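# Place the upright loose cup inverted onto the empty plug

## Task

Find the free cup that is standing with its open (wide) end facing up. Turn it over so the wide end faces down and push it fully down onto the uncovered plug of the one fixture that holds no cup. The cups already sitting on the other fixtures must still be seated on them when the scene ends, and the hand must have released the cup.

## Robot and tools

Robot: two six-joint arms, left_arm and right_arm. The right arm carries a right hand and the left arm a mirrored left hand. Each hand has index, middle and ring fingers plus a thumb, driven by sixteen hinge motors. Base positions in the scene frame: left_arm (-0.035, +0.344, +0.041) m, right_arm (+0.038, -0.394, +0.041) m. Both are turned only slightly about z.

Frames: the scene frame has its origin at table height, halfway between the arms. +z is up, +x points out over the table, and left_arm is on the +y side; image left and right do not match these names. Each arm's printed hand pose, velocities and offsets use that arm's own base axes, which are nearly parallel to the scene axes. The hand point sits just in front of the palm, near the index and middle knuckles. Its axes: +z runs along the straight fingers toward the tips, and +y points out of the palm face. On the right hand +x points away from the thumb; on the left hand +x points toward it. A rigid mast sticks out behind the palm near the wrist and can strike objects.

execute_actions(actions, cameras): actions is a list of actions. Each action is a list of up to 15 rows, one row per 1/30 s step; if fewer rows are given, the last row repeats. Every row is one flat list of 48 numbers, each in [-1, 1], covering both arms in this order:
- left dx, dy, dz, rx, ry, rz
- the 16 left hand motors
- left current_limit, left speed
- then the same 24 numbers for the right arm.
The six pose numbers are offsets from that arm's Hand target as it stood when the action began, not from the previous row. They are along the arm's base axes; 1.0 equals 0.6 m or 180 degrees, and rx, ry, rz form a rotation vector turning about the Hand target. All six at 0 means stay at the Hand target.
The hand numbers are absolute goal angles, not offsets, and 0 is itself a goal. Motor order: index_mcp, index_abd, index_pip, index_dip, middle_mcp, middle_abd, middle_pip, middle_dip, ring_mcp, ring_abd, ring_pip, ring_dip, thumb_cmc, thumb_axl, thumb_mcp, thumb_ipl. Moving a hinge toward -1 bends it toward the palm.
Alternatively, put grasp numbers a, b, c, d in the first four slots and exactly 0 in the other twelve. a curls index and middle, b bends all fingers at the knuckle, c brings the thumb across the palm, d curls the ring finger. All four at 0 opens the hand, for example a grip near (0.4, 0.6, 0.8, 0).
current_limit maps -1..+1 onto 0..550 mA of grip strength. speed maps to (speed+1)/2 of 8.5 rad/s for the finger motion. Both start at 0.4 and -0.6. To keep a hand unchanged, resend its current hand_goal, limit and speed.
cameras: a list of names (cam_high, cam_low, or "all"). Images come automatically only when actions is empty.

move(target, speed, blend, stop_force, zero, blocking, cameras): drives both hand points along straight lines.
- target: one 48-number row as above, or a list of up to 15 such rows. Every row's offsets count from the same starting Hand targets.
- speed: m/s, 0.002 to 3.6, default 0.25. Rotation is limited to twice that number in rad/s. Give one value, or one per target.
- blend: corner rounding in metres for lists; 0 stops at each target.
- stop_force: N, 3 to 120. An arm's path ends when its wrist sensor feels that much push against the direction of travel. Use it slowly for touching down. Do not rely on it while the hand rotates, and leave it out when backing away from a contact.
- zero: whether to re-zero before the move.
- blocking=false returns early; it cannot be combined with stop_force.
All paths share one ending and run at most 10 s; no obstacle avoidance is done.

wait(seconds 0 to 10) lets time pass. stop() brakes a running move. zoom_image(camera cam_high or cam_low, region [x0, y0, x1, y1] in image pixels, at most 504 by 504) enlarges part of the latest image. zero_wrist_force(arm) re-zeros that arm's force sensor. finished_scene(scene 1) ends the scene permanently.

Results: end_effector_position (m), quaternion and velocities in the arm's base frame; Hand target, the commanded pose that the next offsets start from; hand_goal, hand_measured, hand_current_ma and a per-motor hand_state (moving, goal, blocked, overload); Wrist force and torque in the hand point axes; joint positions and torques. A move adds a move: line (done, off_target, moving, held, fault, plus limits). The hand often rests a bit short of its Hand target; resend the missing distance as an offset. Orientation commands are clipped to 32 degrees from the current orientation per step.

Cameras: cam_high and cam_low are fixed, 896x504, and calibrated in the scene frame.

Avoid:
- Anything falling off the table.
- Dropping the cup from a height, or releasing it while it still moves.
- Fast impacts and targets set beyond a firm contact: the arms are stiff, and about 150 N or a joint over its torque limit stops the arm for 10 s.
- Contact between the two arms, or gripping the other hand.
- Sweeping a hand close past its own base.
- Motor currents at 495 mA or more for 5 s, which shut the motor down.
- Long stretched-out holds, which heat the motors.
- Knocking the cups on the other fixtures loose.
Loose objects may occasionally be nudged by outside pushes.

Each tool is called after ">>>" by a JSON object that holds its "api" and its "payload".

## Session

>>> {"api": "execute_actions", "payload": {"actions": []}}

Scene clock: 0.00 s.
left_arm: end_effector_position=(+0.1907, +0.1440, +0.1225) hand_goal=(+0.754, +0.000, +0.576, +0.696, +0.754, +0.000, +0.576, +0.696, +0.754, +0.000, +0.576, +0.696, +0.714, +0.678, +0.226, +0.168) hand_measured=(+0.754, +0.000, +0.576, +0.696, +0.754, +0.000, +0.576, +0.696, +0.754, +0.000, +0.576, +0.696, +0.714, +0.678, +0.226, +0.168) hand_current_ma=(+0, +0, +0, +0, +0, +0, +0, +0, +0, +0, +0, +0, +0, +0, +0, +0) hand_state=(goal, goal, goal, goal, goal, goal, goal, goal, goal, goal, goal, goal, goal, goal, goal, goal) hand_current_limit=0.40 hand_speed=-0.60 end_effector_quat_wxyz=(+0.189, +0.931, -0.288, +0.117) | right_arm: end_effector_position=(+0.6454, +0.4925, +0.1926) hand_goal=(+0.754, +0.000, +0.576, +0.696, +0.754, +0.000, +0.576, +0.696, +0.754, +0.000, +0.576, +0.696, +0.714, +0.678, +0.226, +0.168) hand_measured=(+0.754, +0.000, +0.576, +0.696, +0.754, +0.000, +0.576, +0.696, +0.754, +0.000, +0.576, +0.696, +0.714, +0.678, +0.226, +0.168) hand_current_ma=(+0, +0, +0, +0, +0, +0, +0, +0, +0, +0, +0, +0, +0, +0, +0, +0) hand_state=(goal, goal, goal, goal, goal, goal, goal, goal, goal, goal, goal, goal, goal, goal, goal, goal) hand_current_limit=0.40 hand_speed=-0.60 end_effector_quat_wxyz=(+0.146, -0.236, +0.930, -0.240)
Joint positions: left_arm=[4.522 -1.458 -2.366 -1.298 1.383 -2.692] | right_arm=[0.546 -0.896 1.112 -1.943 -2.12 -1.565]
Joint velocities: within noise
Joint torques (N m): no reading
Wrist force (N): no reading
Wrist torque (N m): no reading
Wrist force, peak (N): no reading
Hand target: left_arm +0.1907, +0.1440, +0.1225; +0.189, +0.931, -0.288, +0.117 | right_arm +0.6454, +0.4925, +0.1926; +0.146, -0.236, +0.930, -0.240

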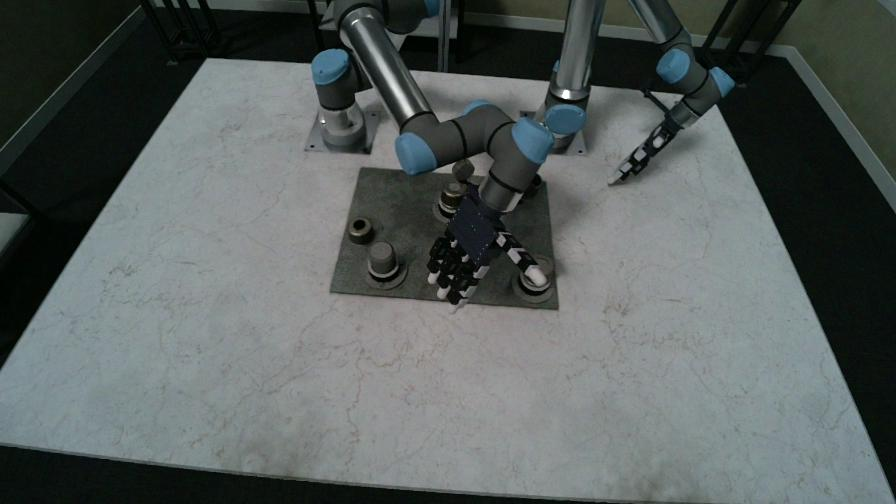

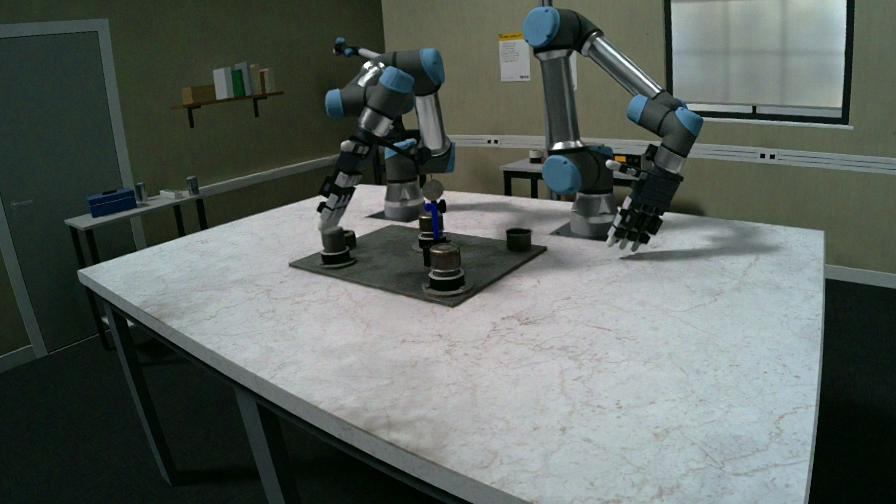

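>>> {"api": "zoom_image", "payload": {"camera": "cam_high", "region": [320, 140, 570, 320]}}

>>> {"api": "zoom_image", "payload": {"camera": "cam_low", "region": [280, 160, 560, 320]}}

Scaled by 2.016 from the camera's 896x504 image, which has a finer 1280x720 frame.

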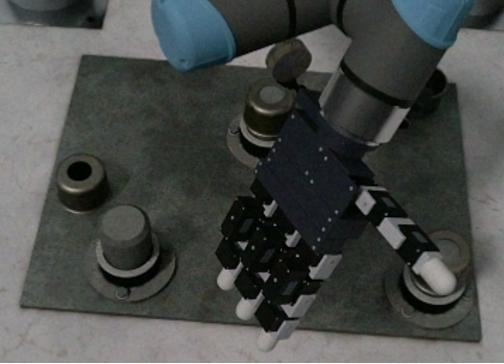

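Scaled by 1.800 from the camera's 896x504 image, which has a finer 1280x720 frame.

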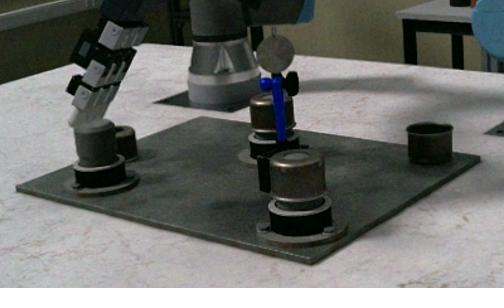

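>>> {"api": "zoom_image", "payload": {"camera": "cam_low", "region": [400, 170, 560, 310]}}

>>> {"api": "zoom_image", "payload": {"camera": "cam_high", "region": [330, 200, 430, 300]}}

>>> {"api": "zoom_image", "payload": {"camera": "cam_high", "region": [480, 160, 580, 310]}}

>>> {"api": "zoom_image", "payload": {"camera": "cam_low", "region": [300, 190, 400, 290]}}

Scaled by 3.150 from the camera's 896x504 image, which has a finer 1280x720 frame.

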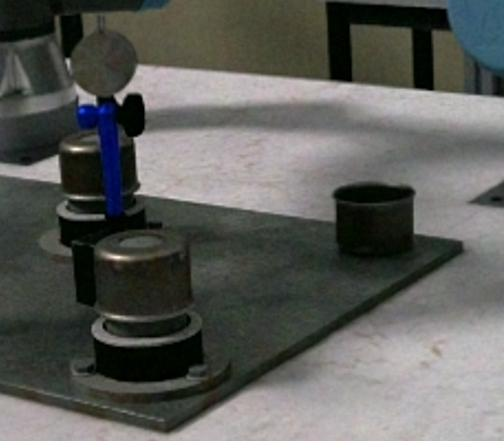

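Scaled by 5.040 from the camera's 896x504 image, which has a finer 1280x720 frame.

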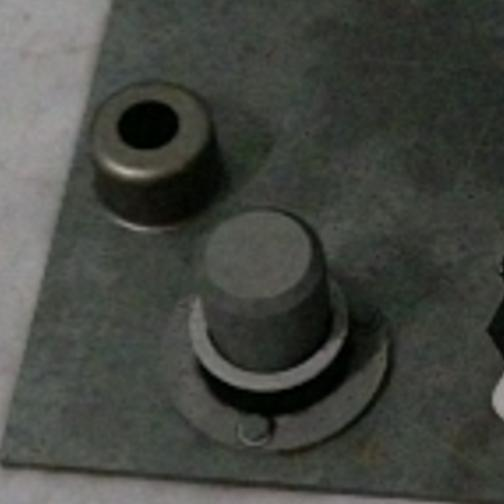

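Scaled by 3.360 from the camera's 896x504 image, which has a finer 1280x720 frame.

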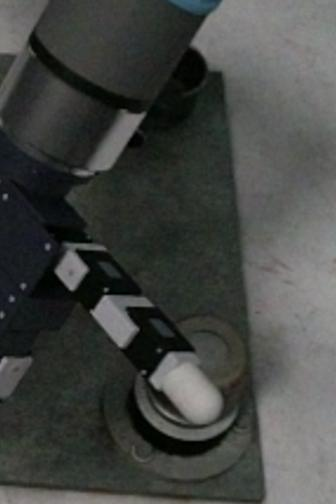

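Scaled by 5.040 from the camera's 896x504 image, which has a finer 1280x720 frame.

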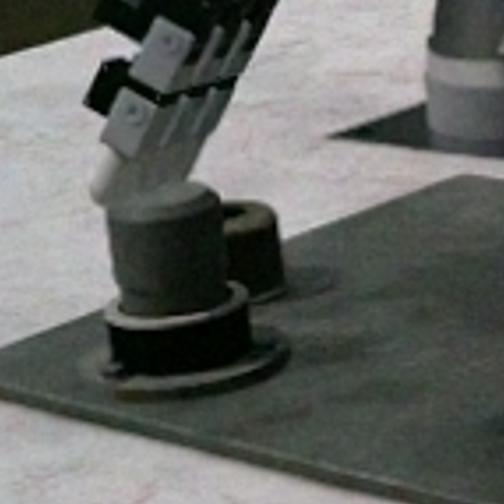

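>>> {"api": "move", "payload": {"target": [[0,0,0,0,0,0, 0,0,0,0,0,0,0,0,0,0,0,0,0,0,0,0, 0.4,-0.6, -0.209,0.0125,0.229,-0.0267,-0.1585,0.296, 0.342,0,0.139,0.261, 0.342,0,0.139,0.261, 0.754,0,0.576,0.696, -0.657,0.678,0.225,0.168, 0.4,-0.4],[0,0,0,0,0,0, 0,0,0,0,0,0,0,0,0,0,0,0,0,0,0,0, 0.4,-0.6, -0.639,0.286,0.0957,-0.0534,-0.317,0.5923, 0.342,0,0.139,0.261, 0.342,0,0.139,0.261, 0.754,0,0.576,0.696, -0.657,0.678,0.225,0.168, 0.4,-0.4]], "speed": 0.4, "blend": 0.06, "cameras": ["all"]}}

Scene clock: 301.57 s.
left_arm: end_effector_position=(+0.1907, +0.1440, +0.1225) hand_goal=(+0.750, +0.000, +0.580, +0.700, +0.750, +0.000, +0.580, +0.700, +0.750, +0.000, +0.580, +0.700, +0.710, +0.680, +0.230, +0.170) hand_measured=(+0.754, +0.000, +0.578, +0.698, +0.754, +0.000, +0.578, +0.698, +0.754, +0.000, +0.578, +0.698, +0.714, +0.678, +0.224, +0.168) hand_current_ma=(+17, +0, -10, -13, +17, +0, -10, -13, +17, +0, -12, -14, +22, -13, -36, -15) hand_state=(goal, goal, goal, goal, goal, goal, goal, goal, goal, goal, goal, goal, goal, goal, goal, goal) hand_current_limit=0.40 hand_speed=-0.60 end_effector_quat_wxyz=(+0.189, +0.931, -0.288, +0.117) | right_arm: end_effector_position=(+0.2622, +0.6641, +0.2501) hand_goal=(+0.342, +0.000, +0.140, +0.262, +0.342, +0.000, +0.140, +0.262, +0.754, +0.000, +0.576, +0.696, -0.656, +0.678, +0.226, +0.168) hand_measured=(+0.336, +0.000, +0.142, +0.264, +0.336, +0.000, +0.142, +0.264, +0.748, +0.000, +0.576, +0.696, -0.656, +0.678, +0.224, +0.168) hand_current_ma=(-2, +0, +0, +0, -2, +0, +0, +1, -3, +0, +0, +0, +0, +0, +0, +0) hand_state=(goal, goal, goal, goal, goal, goal, goal, goal, goal, goal, goal, goal, goal, goal, goal, goal) hand_current_limit=0.40 hand_speed=-0.40 end_effector_quat_wxyz=(-0.620, +0.740, -0.199, +0.166)
Joint positions: left_arm=[4.522 -1.458 -2.366 -1.298 1.383 -2.692] | right_arm=[0.944 -1.127 1.889 -3.727 -1.47 -3.158]
Joint torques (N m): left_arm=[-0.45 11.89 15.45 1.7 -0.25 0.03] | right_arm=[4.93 -42.84 -7.95 -2.33 0.83 -1.24]
Wrist force (N): left_arm=[-0.2 -0.2 0.4] | right_arm=[0.9 0.2 0.7]
Wrist torque (N m): left_arm=[-0.06 0.05 -0.01] | right_arm=[-0.03 0.03 0.25]
Wrist force, peak (N): left_arm=[-0.9 0.0 0.6] | right_arm=[0.7 -1.4 1.1]
Hand target: left_arm +0.1907, +0.1440, +0.1225; +0.189, +0.931, -0.288, +0.117 | right_arm +0.2620, +0.6641, +0.2500; -0.620, +0.740, -0.199, +0.166
Off the commanded pose: left_arm 0.000 m, 0 deg | right_arm 0.000 m, 0 deg.
move: done; blend cut to 0 m at target 1

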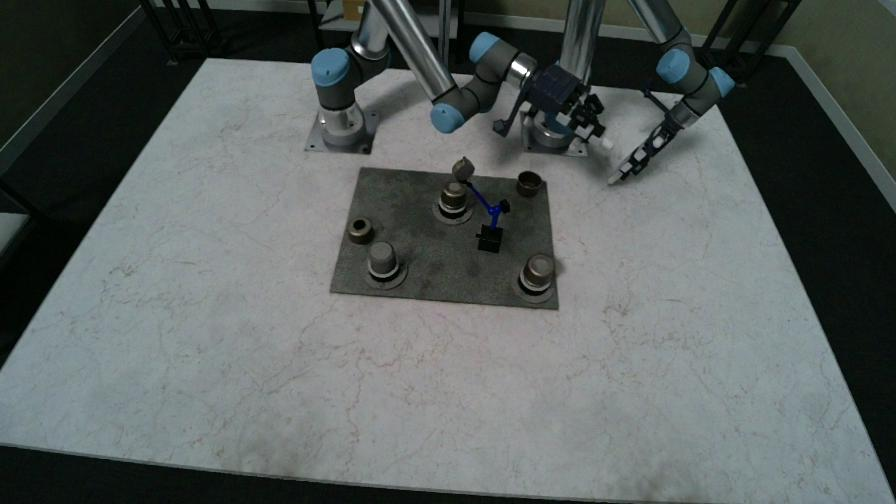

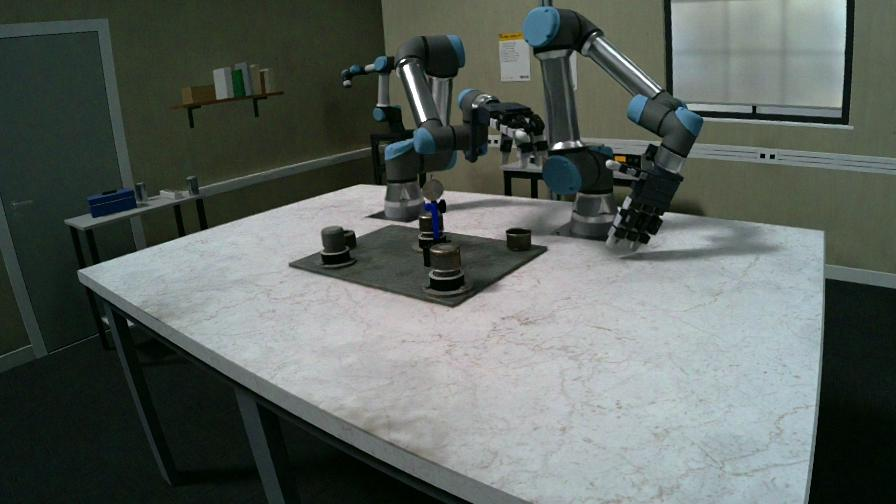

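>>> {"api": "zoom_image", "payload": {"camera": "cam_high", "region": [320, 150, 570, 320]}}

>>> {"api": "zoom_image", "payload": {"camera": "cam_high", "region": [470, 60, 630, 220]}}

>>> {"api": "zoom_image", "payload": {"camera": "cam_low", "region": [280, 190, 560, 310]}}

>>> {"api": "zoom_image", "payload": {"camera": "cam_low", "region": [440, 80, 600, 260]}}

Scaled by 2.016 from the camera's 896x504 image, which has a finer 1280x720 frame.

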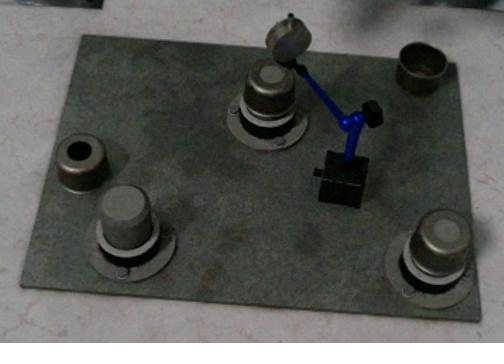

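Scaled by 3.150 from the camera's 896x504 image, which has a finer 1280x720 frame.

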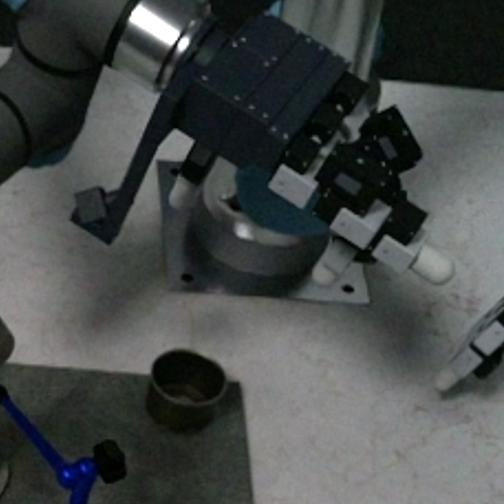

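Scaled by 1.800 from the camera's 896x504 image, which has a finer 1280x720 frame.

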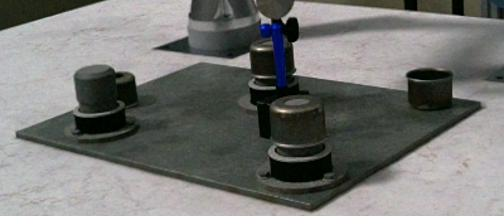

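Scaled by 2.800 from the camera's 896x504 image, which has a finer 1280x720 frame.

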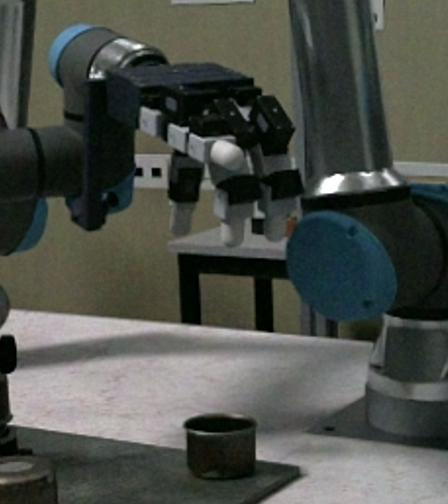

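>>> {"api": "zoom_image", "payload": {"camera": "cam_high", "region": [505, 100, 585, 205]}}

>>> {"api": "zoom_image", "payload": {"camera": "cam_low", "region": [490, 120, 560, 260]}}

>>> {"api": "zoom_image", "payload": {"camera": "cam_high", "region": [340, 210, 430, 300]}}

>>> {"api": "zoom_image", "payload": {"camera": "cam_low", "region": [300, 205, 390, 285]}}

>>> {"api": "zoom_image", "payload": {"camera": "cam_low", "region": [400, 230, 490, 310]}}

Scaled by 4.800 from the camera's 896x504 image, which has a finer 1280x720 frame.

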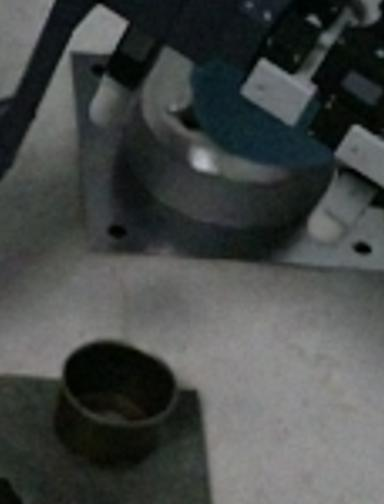

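Scaled by 3.600 from the camera's 896x504 image, which has a finer 1280x720 frame.

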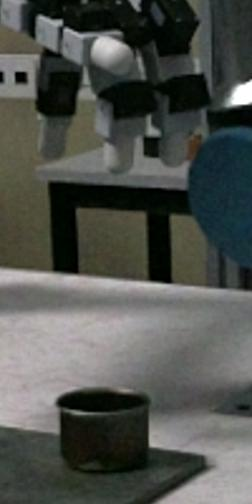

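Scaled by 5.600 from the camera's 896x504 image, which has a finer 1280x720 frame.

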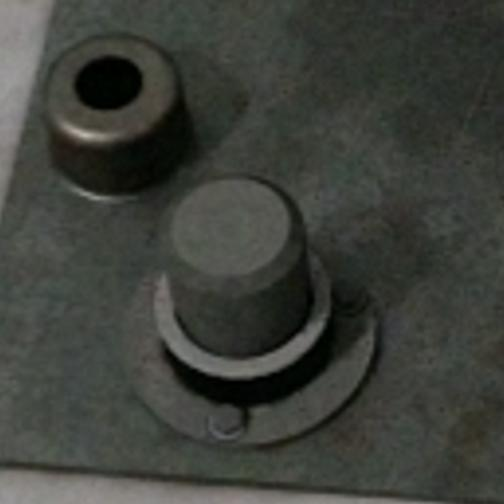

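Scaled by 5.600 from the camera's 896x504 image, which has a finer 1280x720 frame.

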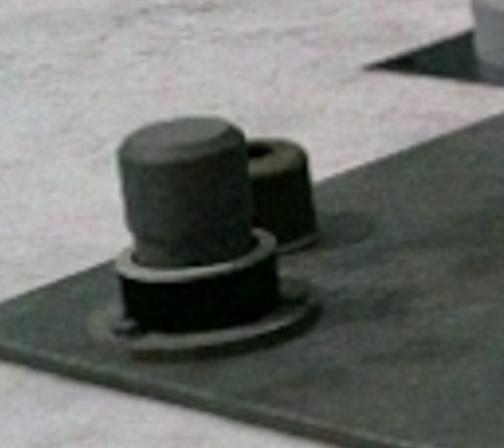

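Scaled by 5.600 from the camera's 896x504 image, which has a finer 1280x720 frame.

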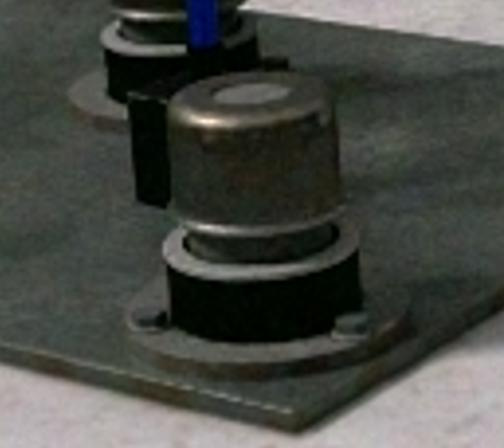

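>>> {"api": "move", "payload": {"target": [0,0,0,0,0,0, 0,0,0,0,0,0,0,0,0,0,0,0,0,0,0,0, 0.4,-0.6, -0.0162,-0.0063,-0.275,0,0,0, 0.342,0,0.139,0.261, 0.342,0,0.139,0.261, 0.754,0,0.576,0.696, -0.657,0.678,0.225,0.168, 0.4,-0.4], "speed": 0.25, "cameras": ["all"]}}

>>> {"api": "zoom_image", "payload": {"camera": "cam_high", "region": [490, 110, 600, 220]}}

>>> {"api": "zoom_image", "payload": {"camera": "cam_low", "region": [470, 170, 570, 270]}}

Scene clock: 351.50 s.
left_arm: end_effector_position=(+0.1907, +0.1440, +0.1225) hand_goal=(+0.750, +0.000, +0.580, +0.700, +0.750, +0.000, +0.580, +0.700, +0.750, +0.000, +0.580, +0.700, +0.710, +0.680, +0.230, +0.170) hand_measured=(+0.754, +0.000, +0.578, +0.698, +0.754, +0.000, +0.578, +0.698, +0.754, +0.000, +0.578, +0.698, +0.714, +0.678, +0.224, +0.168) hand_current_ma=(+17, +0, -10, -13, +17, +0, -10, -13, +17, +0, -12, -14, +22, -13, -36, -15) hand_state=(goal, goal, goal, goal, goal, goal, goal, goal, goal, goal, goal, goal, goal, goal, goal, goal) hand_current_limit=0.40 hand_speed=-0.60 end_effector_quat_wxyz=(+0.189, +0.931, -0.288, +0.117) | right_arm: end_effector_position=(+0.2523, +0.6604, +0.0852) hand_goal=(+0.342, +0.000, +0.140, +0.262, +0.342, +0.000, +0.140, +0.262, +0.754, +0.000, +0.576, +0.696, -0.656, +0.678, +0.226, +0.168) hand_measured=(+0.336, +0.000, +0.142, +0.264, +0.336, +0.000, +0.142, +0.264, +0.746, +0.000, +0.576, +0.696, -0.656, +0.678, +0.224, +0.168) hand_current_ma=(-3, +0, +0, +0, -3, +0, +0, +1, -4, +0, +0, +0, +0, +0, +0, +0) hand_state=(goal, goal, goal, goal, goal, goal, goal, goal, goal, goal, goal, goal, goal, goal, goal, goal) hand_current_limit=0.40 hand_speed=-0.40 end_effector_quat_wxyz=(-0.620, +0.740, -0.199, +0.166)
Joint positions: left_arm=[4.522 -1.458 -2.366 -1.298 1.383 -2.692] | right_arm=[0.956 -0.8 1.942 -4.107 -1.482 -3.157]
Joint torques (N m): left_arm=[-0.55 12.25 15.86 1.45 0.05 0.15] | right_arm=[-5.29 -36.4 -1.6 -4.45 1.62 0.26]
Wrist force (N): left_arm=[-0.1 -0.3 0.3] | right_arm=[0.6 0.1 0.6]
Wrist torque (N m): left_arm=[-0.06 0.03 0.00] | right_arm=[-0.05 0.07 0.22]
Wrist force, peak (N): left_arm=[-0.7 -0.4 0.4] | right_arm=[0.5 2.8 0.7]
Hand target: left_arm +0.1907, +0.1440, +0.1225; +0.189, +0.931, -0.288, +0.117 | right_arm +0.2523, +0.6604, +0.0850; -0.620, +0.740, -0.199, +0.166
Off the commanded pose: left_arm 0.000 m, 0 deg | right_arm 0.000 m, 0 deg.
move: done

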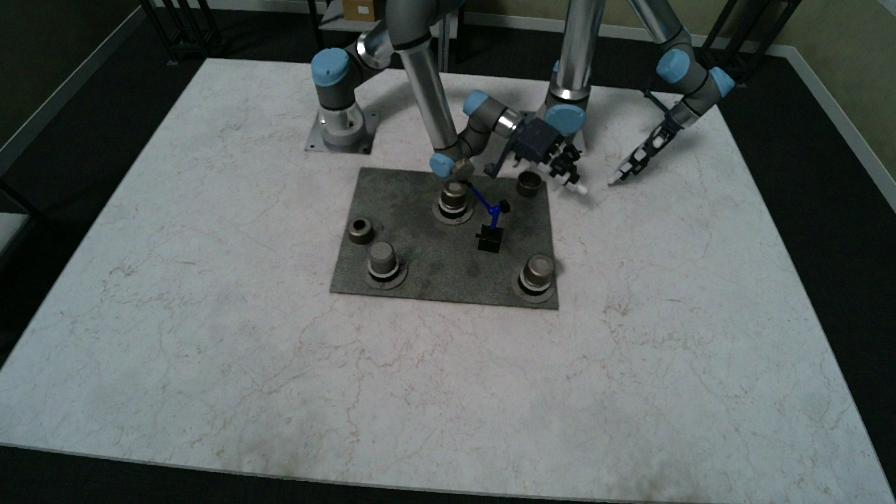

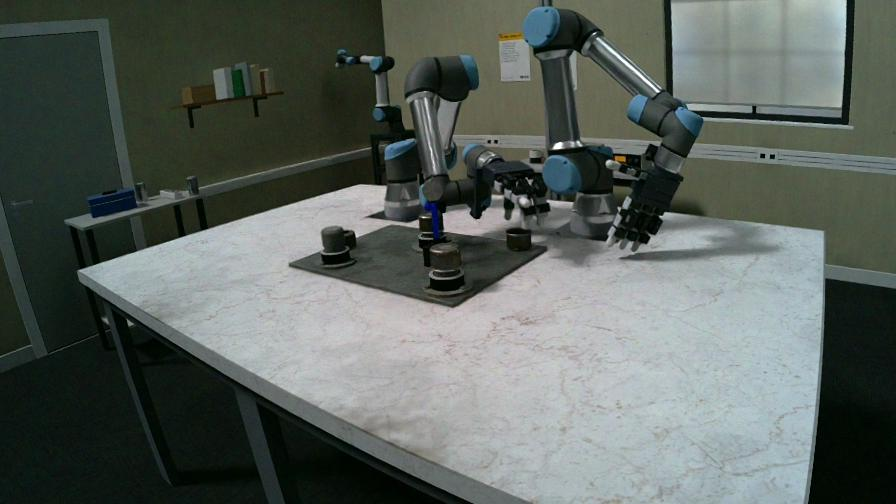

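Scaled by 4.582 from the camera's 896x504 image, which has a finer 1280x720 frame.

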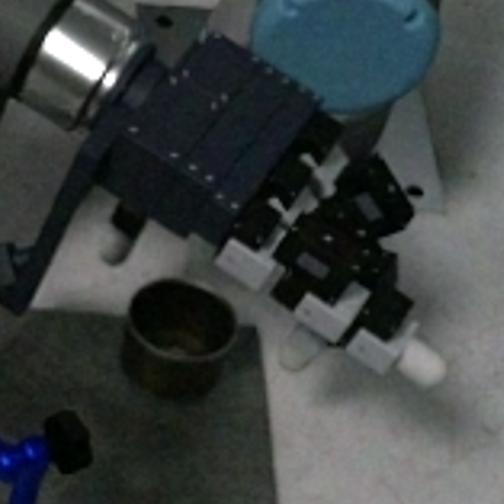

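Scaled by 5.040 from the camera's 896x504 image, which has a finer 1280x720 frame.

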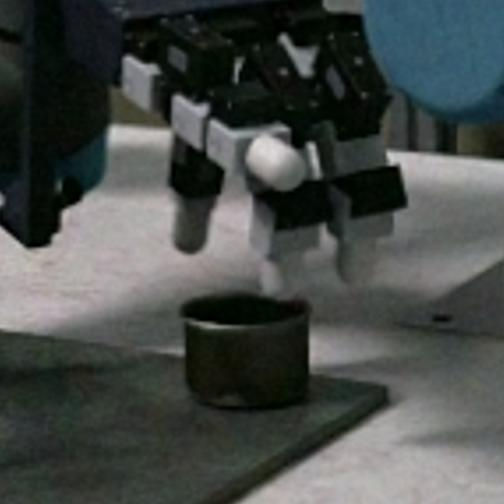

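>>> {"api": "zoom_image", "payload": {"camera": "cam_high", "region": [505, 145, 565, 205]}}

>>> {"api": "zoom_image", "payload": {"camera": "cam_low", "region": [495, 200, 555, 260]}}

Scaled by 8.400 from the camera's 896x504 image, which has a finer 1280x720 frame.

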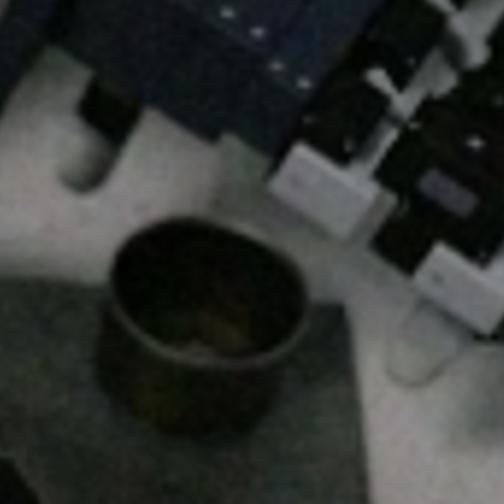

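Scaled by 8.400 from the camera's 896x504 image, which has a finer 1280x720 frame.

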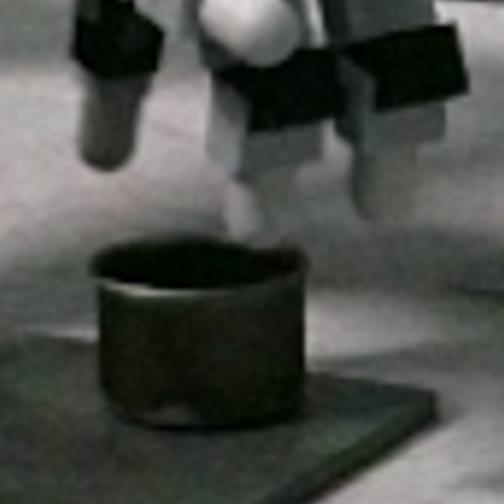

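>>> {"api": "move", "payload": {"target": [[0,0,0,0,0,0, 0,0,0,0,0,0,0,0,0,0,0,0,0,0,0,0, 0.4,-0.6, -0.0133,-0.0067,0,0,0,0, 0.342,0,0.139,0.261, 0.342,0,0.139,0.261, 0.754,0,0.576,0.696, -0.657,0.678,0.225,0.168, 0.4,-0.4],[0,0,0,0,0,0, 0,0,0,0,0,0,0,0,0,0,0,0,0,0,0,0, 0.4,-0.6, -0.0133,-0.0067,-0.0833,0,0,0, 0.342,0,0.139,0.261, 0.342,0,0.139,0.261, 0.754,0,0.576,0.696, -0.657,0.678,0.225,0.168, 0.4,-0.4]], "speed": 0.06, "stop_force": 8, "cameras": ["all"]}}

>>> {"api": "zoom_image", "payload": {"camera": "cam_high", "region": [490, 130, 580, 220]}}

>>> {"api": "zoom_image", "payload": {"camera": "cam_low", "region": [480, 190, 560, 270]}}

Scene clock: 391.93 s.
left_arm: end_effector_position=(+0.1907, +0.1440, +0.1225) hand_goal=(+0.750, +0.000, +0.580, +0.700, +0.750, +0.000, +0.580, +0.700, +0.750, +0.000, +0.580, +0.700, +0.710, +0.680, +0.230, +0.170) hand_measured=(+0.754, +0.000, +0.578, +0.698, +0.754, +0.000, +0.578, +0.698, +0.754, +0.000, +0.578, +0.698, +0.714, +0.678, +0.224, +0.168) hand_current_ma=(+17, +0, -10, -13, +17, +0, -10, -13, +17, +0, -12, -14, +22, -13, -36, -15) hand_state=(goal, goal, goal, goal, goal, goal, goal, goal, goal, goal, goal, goal, goal, goal, goal, goal) hand_current_limit=0.40 hand_speed=-0.60 end_effector_quat_wxyz=(+0.189, +0.931, -0.288, +0.117) | right_arm: end_effector_position=(+0.2442, +0.6562, +0.0656) hand_goal=(+0.342, +0.000, +0.140, +0.262, +0.342, +0.000, +0.140, +0.262, +0.754, +0.000, +0.576, +0.696, -0.656, +0.678, +0.226, +0.168) hand_measured=(+0.334, +0.000, +0.142, +0.264, +0.334, +0.000, +0.142, +0.264, +0.744, +0.000, +0.576, +0.696, -0.656, +0.678, +0.224, +0.168) hand_current_ma=(-3, +0, +0, +0, -3, +0, +0, +1, -5, +0, +0, +0, +0, +0, +0, +0) hand_state=(goal, goal, goal, goal, goal, goal, goal, goal, goal, goal, goal, goal, goal, goal, goal, goal) hand_current_limit=0.40 hand_speed=-0.40 end_effector_quat_wxyz=(-0.620, +0.741, -0.199, +0.166)
Joint positions: left_arm=[4.522 -1.458 -2.366 -1.298 1.383 -2.692] | right_arm=[0.965 -0.762 1.955 -4.156 -1.491 -3.155]
Joint torques (N m): left_arm=[0.43 11.45 16.2 1.39 -0.04 0.25] | right_arm=[-0.83 -44.65 -9.09 -2.68 -0.04 -0.37]
Wrist force (N): left_arm=[-0.3 0.0 0.5] | right_arm=[0.6 0.2 0.6]
Wrist torque (N m): left_arm=[-0.04 0.05 -0.03] | right_arm=[-0.04 0.06 0.23]
Wrist force, peak (N): left_arm=[-0.9 0.0 -0.1] | right_arm=[0.7 2.0 0.8]
Hand target: left_arm +0.1907, +0.1440, +0.1225; +0.189, +0.931, -0.288, +0.117 | right_arm +0.2442, +0.6562, +0.0656; -0.620, +0.741, -0.199, +0.166 (not the last commanded pose)
Off the commanded pose: left_arm 0.000 m, 0 deg | right_arm 0.031 m, 0 deg.
FORCE FAULT: contact force on the right arm reached its limit, and that arm stopped. The contact can be on any part of that arm, not only on its tool. That arm's remaining commands of this call were not run. That arm is still stopped at the end of this call. That arm stays stopped for about 10 more seconds. Until then a move that you send moves the other arm only, and its call returns only when the move has ended. Once the stop has ended, the next robot result says so. If the stop ends while you think or write, that arm runs what you send next, counted from a new Hand target: where the arm stands when the stop ends. While its stop runs, that arm, its gripper or tool too, takes no new command. Until it ends, the stop uses up actions while you think or wait. An arm that is not stopped still takes commands.
move: fault (right_arm); path passed 1 of 2 targets

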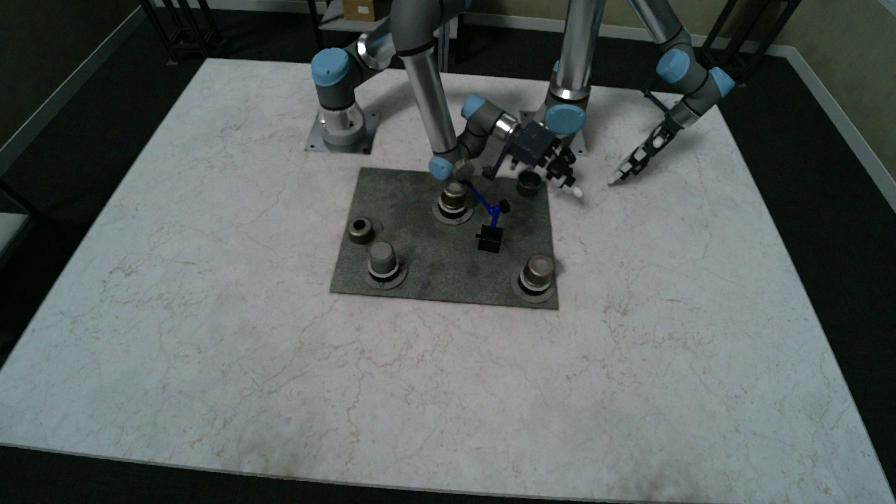

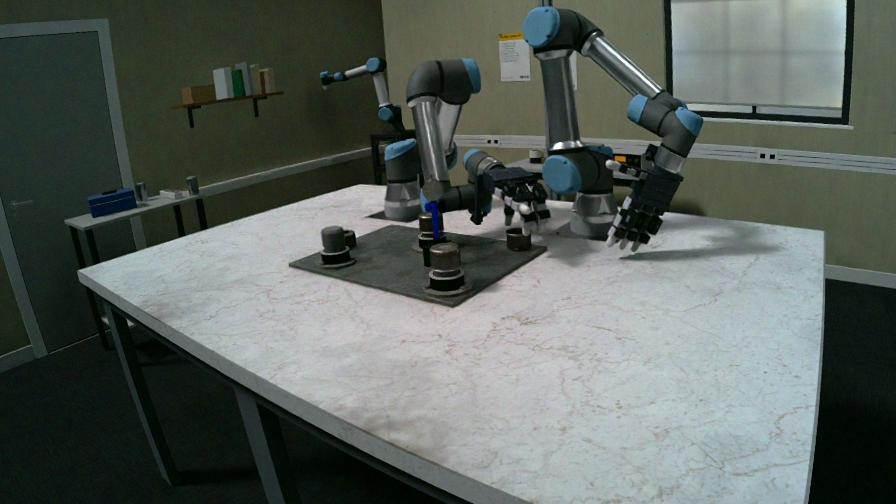

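Scaled by 5.600 from the camera's 896x504 image, which has a finer 1280x720 frame.

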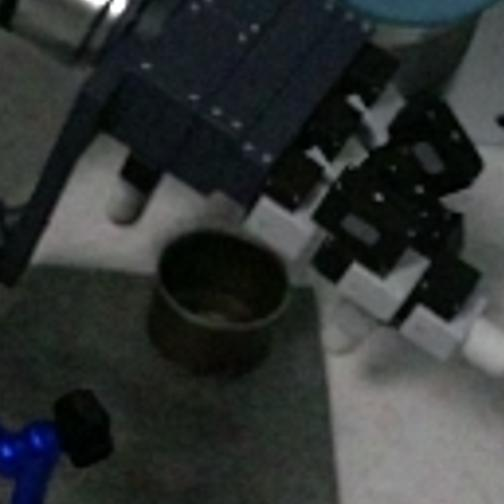

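Scaled by 6.300 from the camera's 896x504 image, which has a finer 1280x720 frame.

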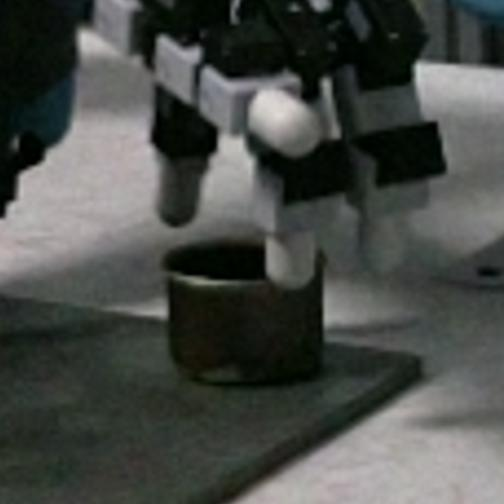

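>>> {"api": "zoom_image", "payload": {"camera": "cam_high", "region": [420, 120, 520, 260]}}

>>> {"api": "zoom_image", "payload": {"camera": "cam_low", "region": [400, 150, 500, 270]}}

Scaled by 3.600 from the camera's 896x504 image, which has a finer 1280x720 frame.

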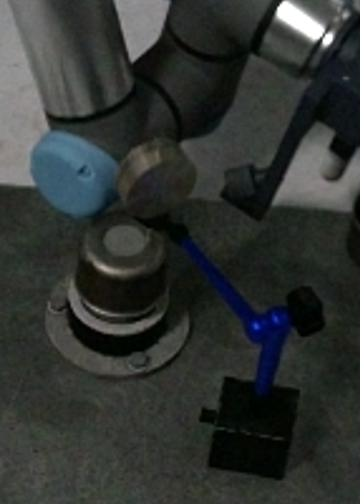

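Scaled by 4.200 from the camera's 896x504 image, which has a finer 1280x720 frame.

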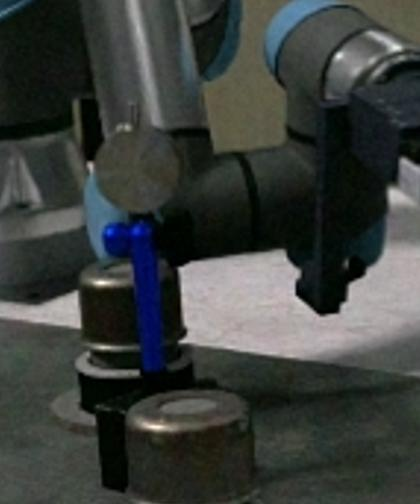

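>>> {"api": "wait", "payload": {"seconds": 0.5, "cameras": ["all"]}}

>>> {"api": "zoom_image", "payload": {"camera": "cam_high", "region": [400, 120, 600, 260]}}

Scene clock: 444.63 s.
left_arm: end_effector_position=(+0.1907, +0.1440, +0.1225) hand_goal=(+0.750, +0.000, +0.580, +0.700, +0.750, +0.000, +0.580, +0.700, +0.750, +0.000, +0.580, +0.700, +0.710, +0.680, +0.230, +0.170) hand_measured=(+0.754, +0.000, +0.578, +0.698, +0.754, +0.000, +0.578, +0.698, +0.754, +0.000, +0.578, +0.698, +0.714, +0.678, +0.224, +0.168) hand_current_ma=(+17, +0, -10, -13, +17, +0, -10, -13, +17, +0, -12, -14, +22, -13, -36, -15) hand_state=(goal, goal, goal, goal, goal, goal, goal, goal, goal, goal, goal, goal, goal, goal, goal, goal) hand_current_limit=0.40 hand_speed=-0.60 end_effector_quat_wxyz=(+0.189, +0.931, -0.288, +0.117) | right_arm: end_effector_position=(+0.2442, +0.6562, +0.0656) hand_goal=(+0.342, +0.000, +0.140, +0.262, +0.342, +0.000, +0.140, +0.262, +0.754, +0.000, +0.576, +0.696, -0.656, +0.678, +0.226, +0.168) hand_measured=(+0.334, +0.000, +0.142, +0.264, +0.334, +0.000, +0.142, +0.264, +0.744, +0.000, +0.576, +0.696, -0.656, +0.678, +0.224, +0.168) hand_current_ma=(-3, +0, +0, +0, -3, +0, +0, +1, -5, +0, +0, +0, +0, +0, +0, +0) hand_state=(goal, goal, goal, goal, goal, goal, goal, goal, goal, goal, goal, goal, goal, goal, goal, goal) hand_current_limit=0.40 hand_speed=-0.40 end_effector_quat_wxyz=(-0.620, +0.741, -0.199, +0.166)
Joint positions: left_arm=[4.522 -1.458 -2.366 -1.298 1.383 -2.692] | right_arm=[0.965 -0.762 1.955 -4.156 -1.491 -3.155]
Joint torques (N m): left_arm=[0.8 11.8 16.29 1.75 0.07 0.33] | right_arm=[0.07 -44.86 -9.97 -1.95 0 -0.22]
Wrist force (N): left_arm=[-0.2 -0.5 0.4] | right_arm=[0.7 0.1 0.6]
Wrist torque (N m): left_arm=[-0.08 0.05 -0.01] | right_arm=[-0.05 0.06 0.23]
Wrist force, peak (N): left_arm=[-1.0 -0.1 0.2] | right_arm=[0.8 0.3 0.7]
Hand target: left_arm +0.1907, +0.1440, +0.1225; +0.189, +0.931, -0.288, +0.117 | right_arm +0.2442, +0.6562, +0.0656; -0.620, +0.741, -0.199, +0.166 (not the last commanded pose)
Off the commanded pose: left_arm 0.000 m, 0 deg | right_arm 0.031 m, 0 deg.
FORCE FAULT, CONTINUED: the right arm's stop, for the force fault that an earlier result reported, is over. The rest of the stop counts as 19 of the actions that you can send in this scene. That arm's target is now where it stood when the stop ended, not its last command. That arm accepts commands again.
wait: 0.50 s; at rest from the start

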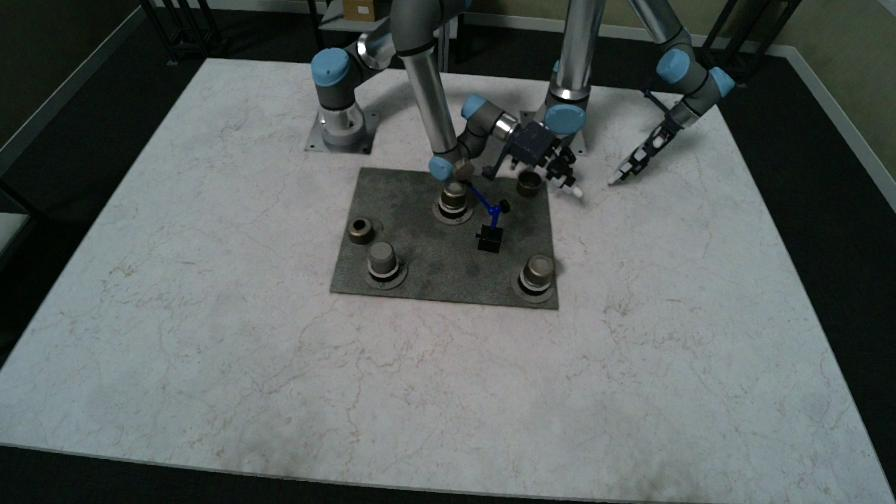

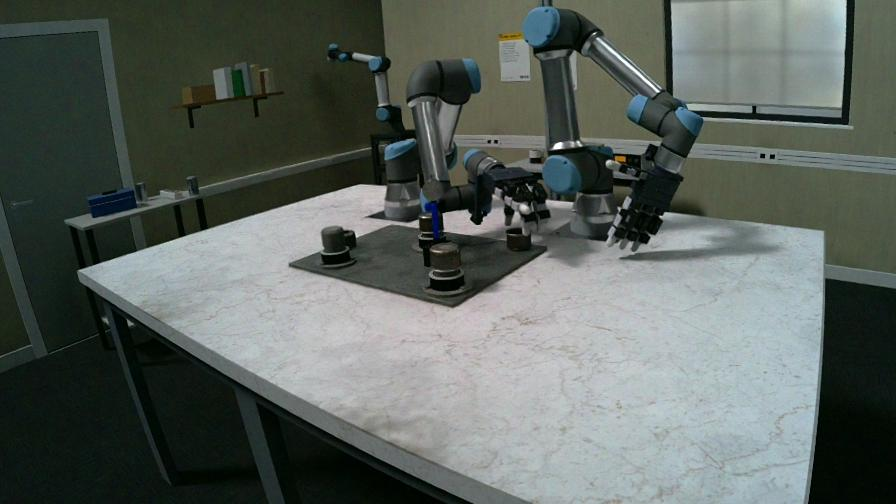

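Scaled by 2.520 from the camera's 896x504 image, which has a finer 1280x720 frame.

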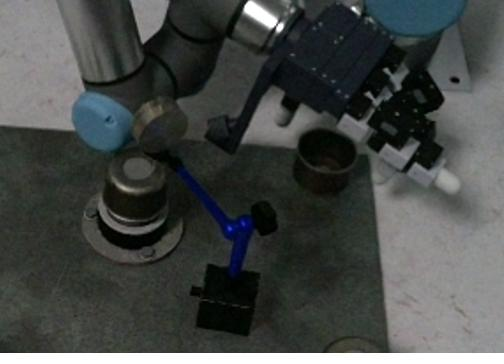

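>>> {"api": "move", "payload": {"target": [[0,0,0,0,0,0, 0,0,0,0,0,0,0,0,0,0,0,0,0,0,0,0, 0.4,-0.6, 0,0,0.3907,0,0,0, 0.342,0,0.139,0.261, 0.342,0,0.139,0.261, 0.754,0,0.576,0.696, -0.657,0.678,0.225,0.168, 0.4,-0.4],[0,0,0,0,0,0, 0,0,0,0,0,0,0,0,0,0,0,0,0,0,0,0, 0.4,-0.6, 0.0555,-0.1453,0.4482,0.0543,-0.0146,0.1662, 0.342,0,0.139,0.261, 0.342,0,0.139,0.261, 0.754,0,0.576,0.696, -0.657,0.678,0.225,0.168, 0.4,-0.4],[0,0,0,0,0,0, 0,0,0,0,0,0,0,0,0,0,0,0,0,0,0,0, 0.4,-0.6, 0.2555,-0.3453,0.4482,0.0543,-0.0146,0.1662, 0.342,0,0.139,0.261, 0.342,0,0.139,0.261, 0.754,0,0.576,0.696, -0.657,0.678,0.225,0.168, 0.4,-0.4],[0,0,0,0,0,0, 0,0,0,0,0,0,0,0,0,0,0,0,0,0,0,0, 0.4,-0.6, 0.0977,-0.397,0.4482,0.0577,-0.0025,0.3047, 0.342,0,0.139,0.261, 0.342,0,0.139,0.261, 0.754,0,0.576,0.696, -0.657,0.678,0.225,0.168, 0.4,-0.4],[0,0,0,0,0,0, 0,0,0,0,0,0,0,0,0,0,0,0,0,0,0,0, 0.4,-0.6, -0.0283,-0.5177,0.4482,0.0595,0.0112,0.4504, 0.342,0,0.139,0.261, 0.342,0,0.139,0.261, 0.754,0,0.576,0.696, -0.657,0.678,0.225,0.168, 0.4,-0.4]], "speed": [0.1,0.3,0.3,0.3,0.3], "blend": [0.03,0.03,0.03,0.03,0], "cameras": ["all"]}}

Scene clock: 511.10 s.
left_arm: end_effector_position=(+0.1907, +0.1440, +0.1225) hand_goal=(+0.750, +0.000, +0.580, +0.700, +0.750, +0.000, +0.580, +0.700, +0.750, +0.000, +0.580, +0.700, +0.710, +0.680, +0.230, +0.170) hand_measured=(+0.754, +0.000, +0.578, +0.698, +0.754, +0.000, +0.578, +0.698, +0.754, +0.000, +0.578, +0.698, +0.714, +0.678, +0.224, +0.168) hand_current_ma=(+17, +0, -10, -13, +17, +0, -10, -13, +17, +0, -12, -14, +22, -13, -36, -15) hand_state=(goal, goal, goal, goal, goal, goal, goal, goal, goal, goal, goal, goal, goal, goal, goal, goal) hand_current_limit=0.40 hand_speed=-0.60 end_effector_quat_wxyz=(+0.189, +0.931, -0.288, +0.117) | right_arm: end_effector_position=(+0.2272, +0.3456, +0.3345) hand_goal=(+0.342, +0.000, +0.140, +0.262, +0.342, +0.000, +0.140, +0.262, +0.754, +0.000, +0.576, +0.696, -0.656, +0.678, +0.226, +0.168) hand_measured=(+0.334, +0.000, +0.142, +0.264, +0.334, +0.000, +0.142, +0.264, +0.744, +0.000, +0.576, +0.696, -0.656, +0.678, +0.224, +0.168) hand_current_ma=(-3, +0, +0, +0, -3, +0, +0, +1, -5, +0, +0, +0, +0, +0, +0, +0) hand_state=(goal, goal, goal, goal, goal, goal, goal, goal, goal, goal, goal, goal, goal, goal, goal, goal) hand_current_limit=0.40 hand_speed=-0.40 end_effector_quat_wxyz=(+0.637, -0.639, -0.306, +0.306) end_effector_velocity=(-0.001, -0.001, +0.000) end_effector_angular_velocity=(-0.001, +0.001, +0.005)
Joint positions: left_arm=[4.522 -1.458 -2.366 -1.298 1.383 -2.692] | right_arm=[0.197 -1.22 1.882 -3.808 0.697 -3.138]
Joint velocities: left_arm=[within noise] | right_arm=[0 0 0.001 0 0.005 0.001]
Joint torques (N m): left_arm=[1.33 12.21 14.3 1.54 -0.08 0.41] | right_arm=[-6.11 -28.21 -23.97 0.1 2.27 -0.86]
Wrist force (N): left_arm=[-0.4 -0.5 0.5] | right_arm=[0.7 0.3 0.8]
Wrist torque (N m): left_arm=[-0.09 0.06 -0.02] | right_arm=[-0.05 0.12 0.41]
Wrist force, peak (N): left_arm=[-0.6 -0.4 0.7] | right_arm=[2.4 0.2 -0.2]
Hand target: left_arm +0.1907, +0.1440, +0.1225; +0.189, +0.931, -0.288, +0.117 | right_arm +0.2272, +0.3455, +0.3345; +0.637, -0.639, -0.306, +0.306
Off the commanded pose: left_arm 0.000 m, 0 deg | right_arm 0.000 m, 0 deg.
move: done

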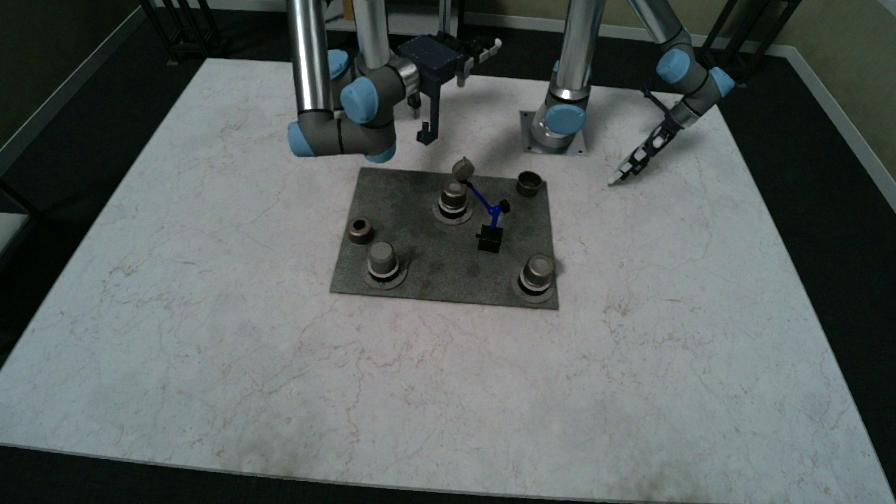

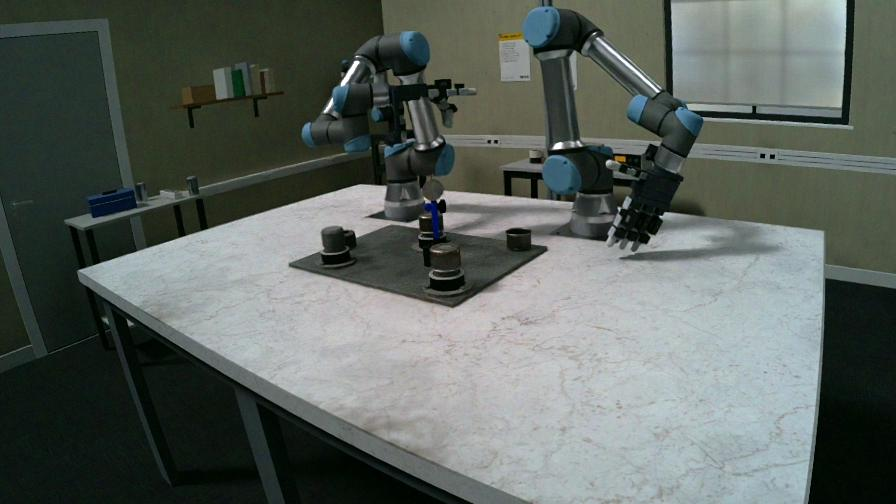

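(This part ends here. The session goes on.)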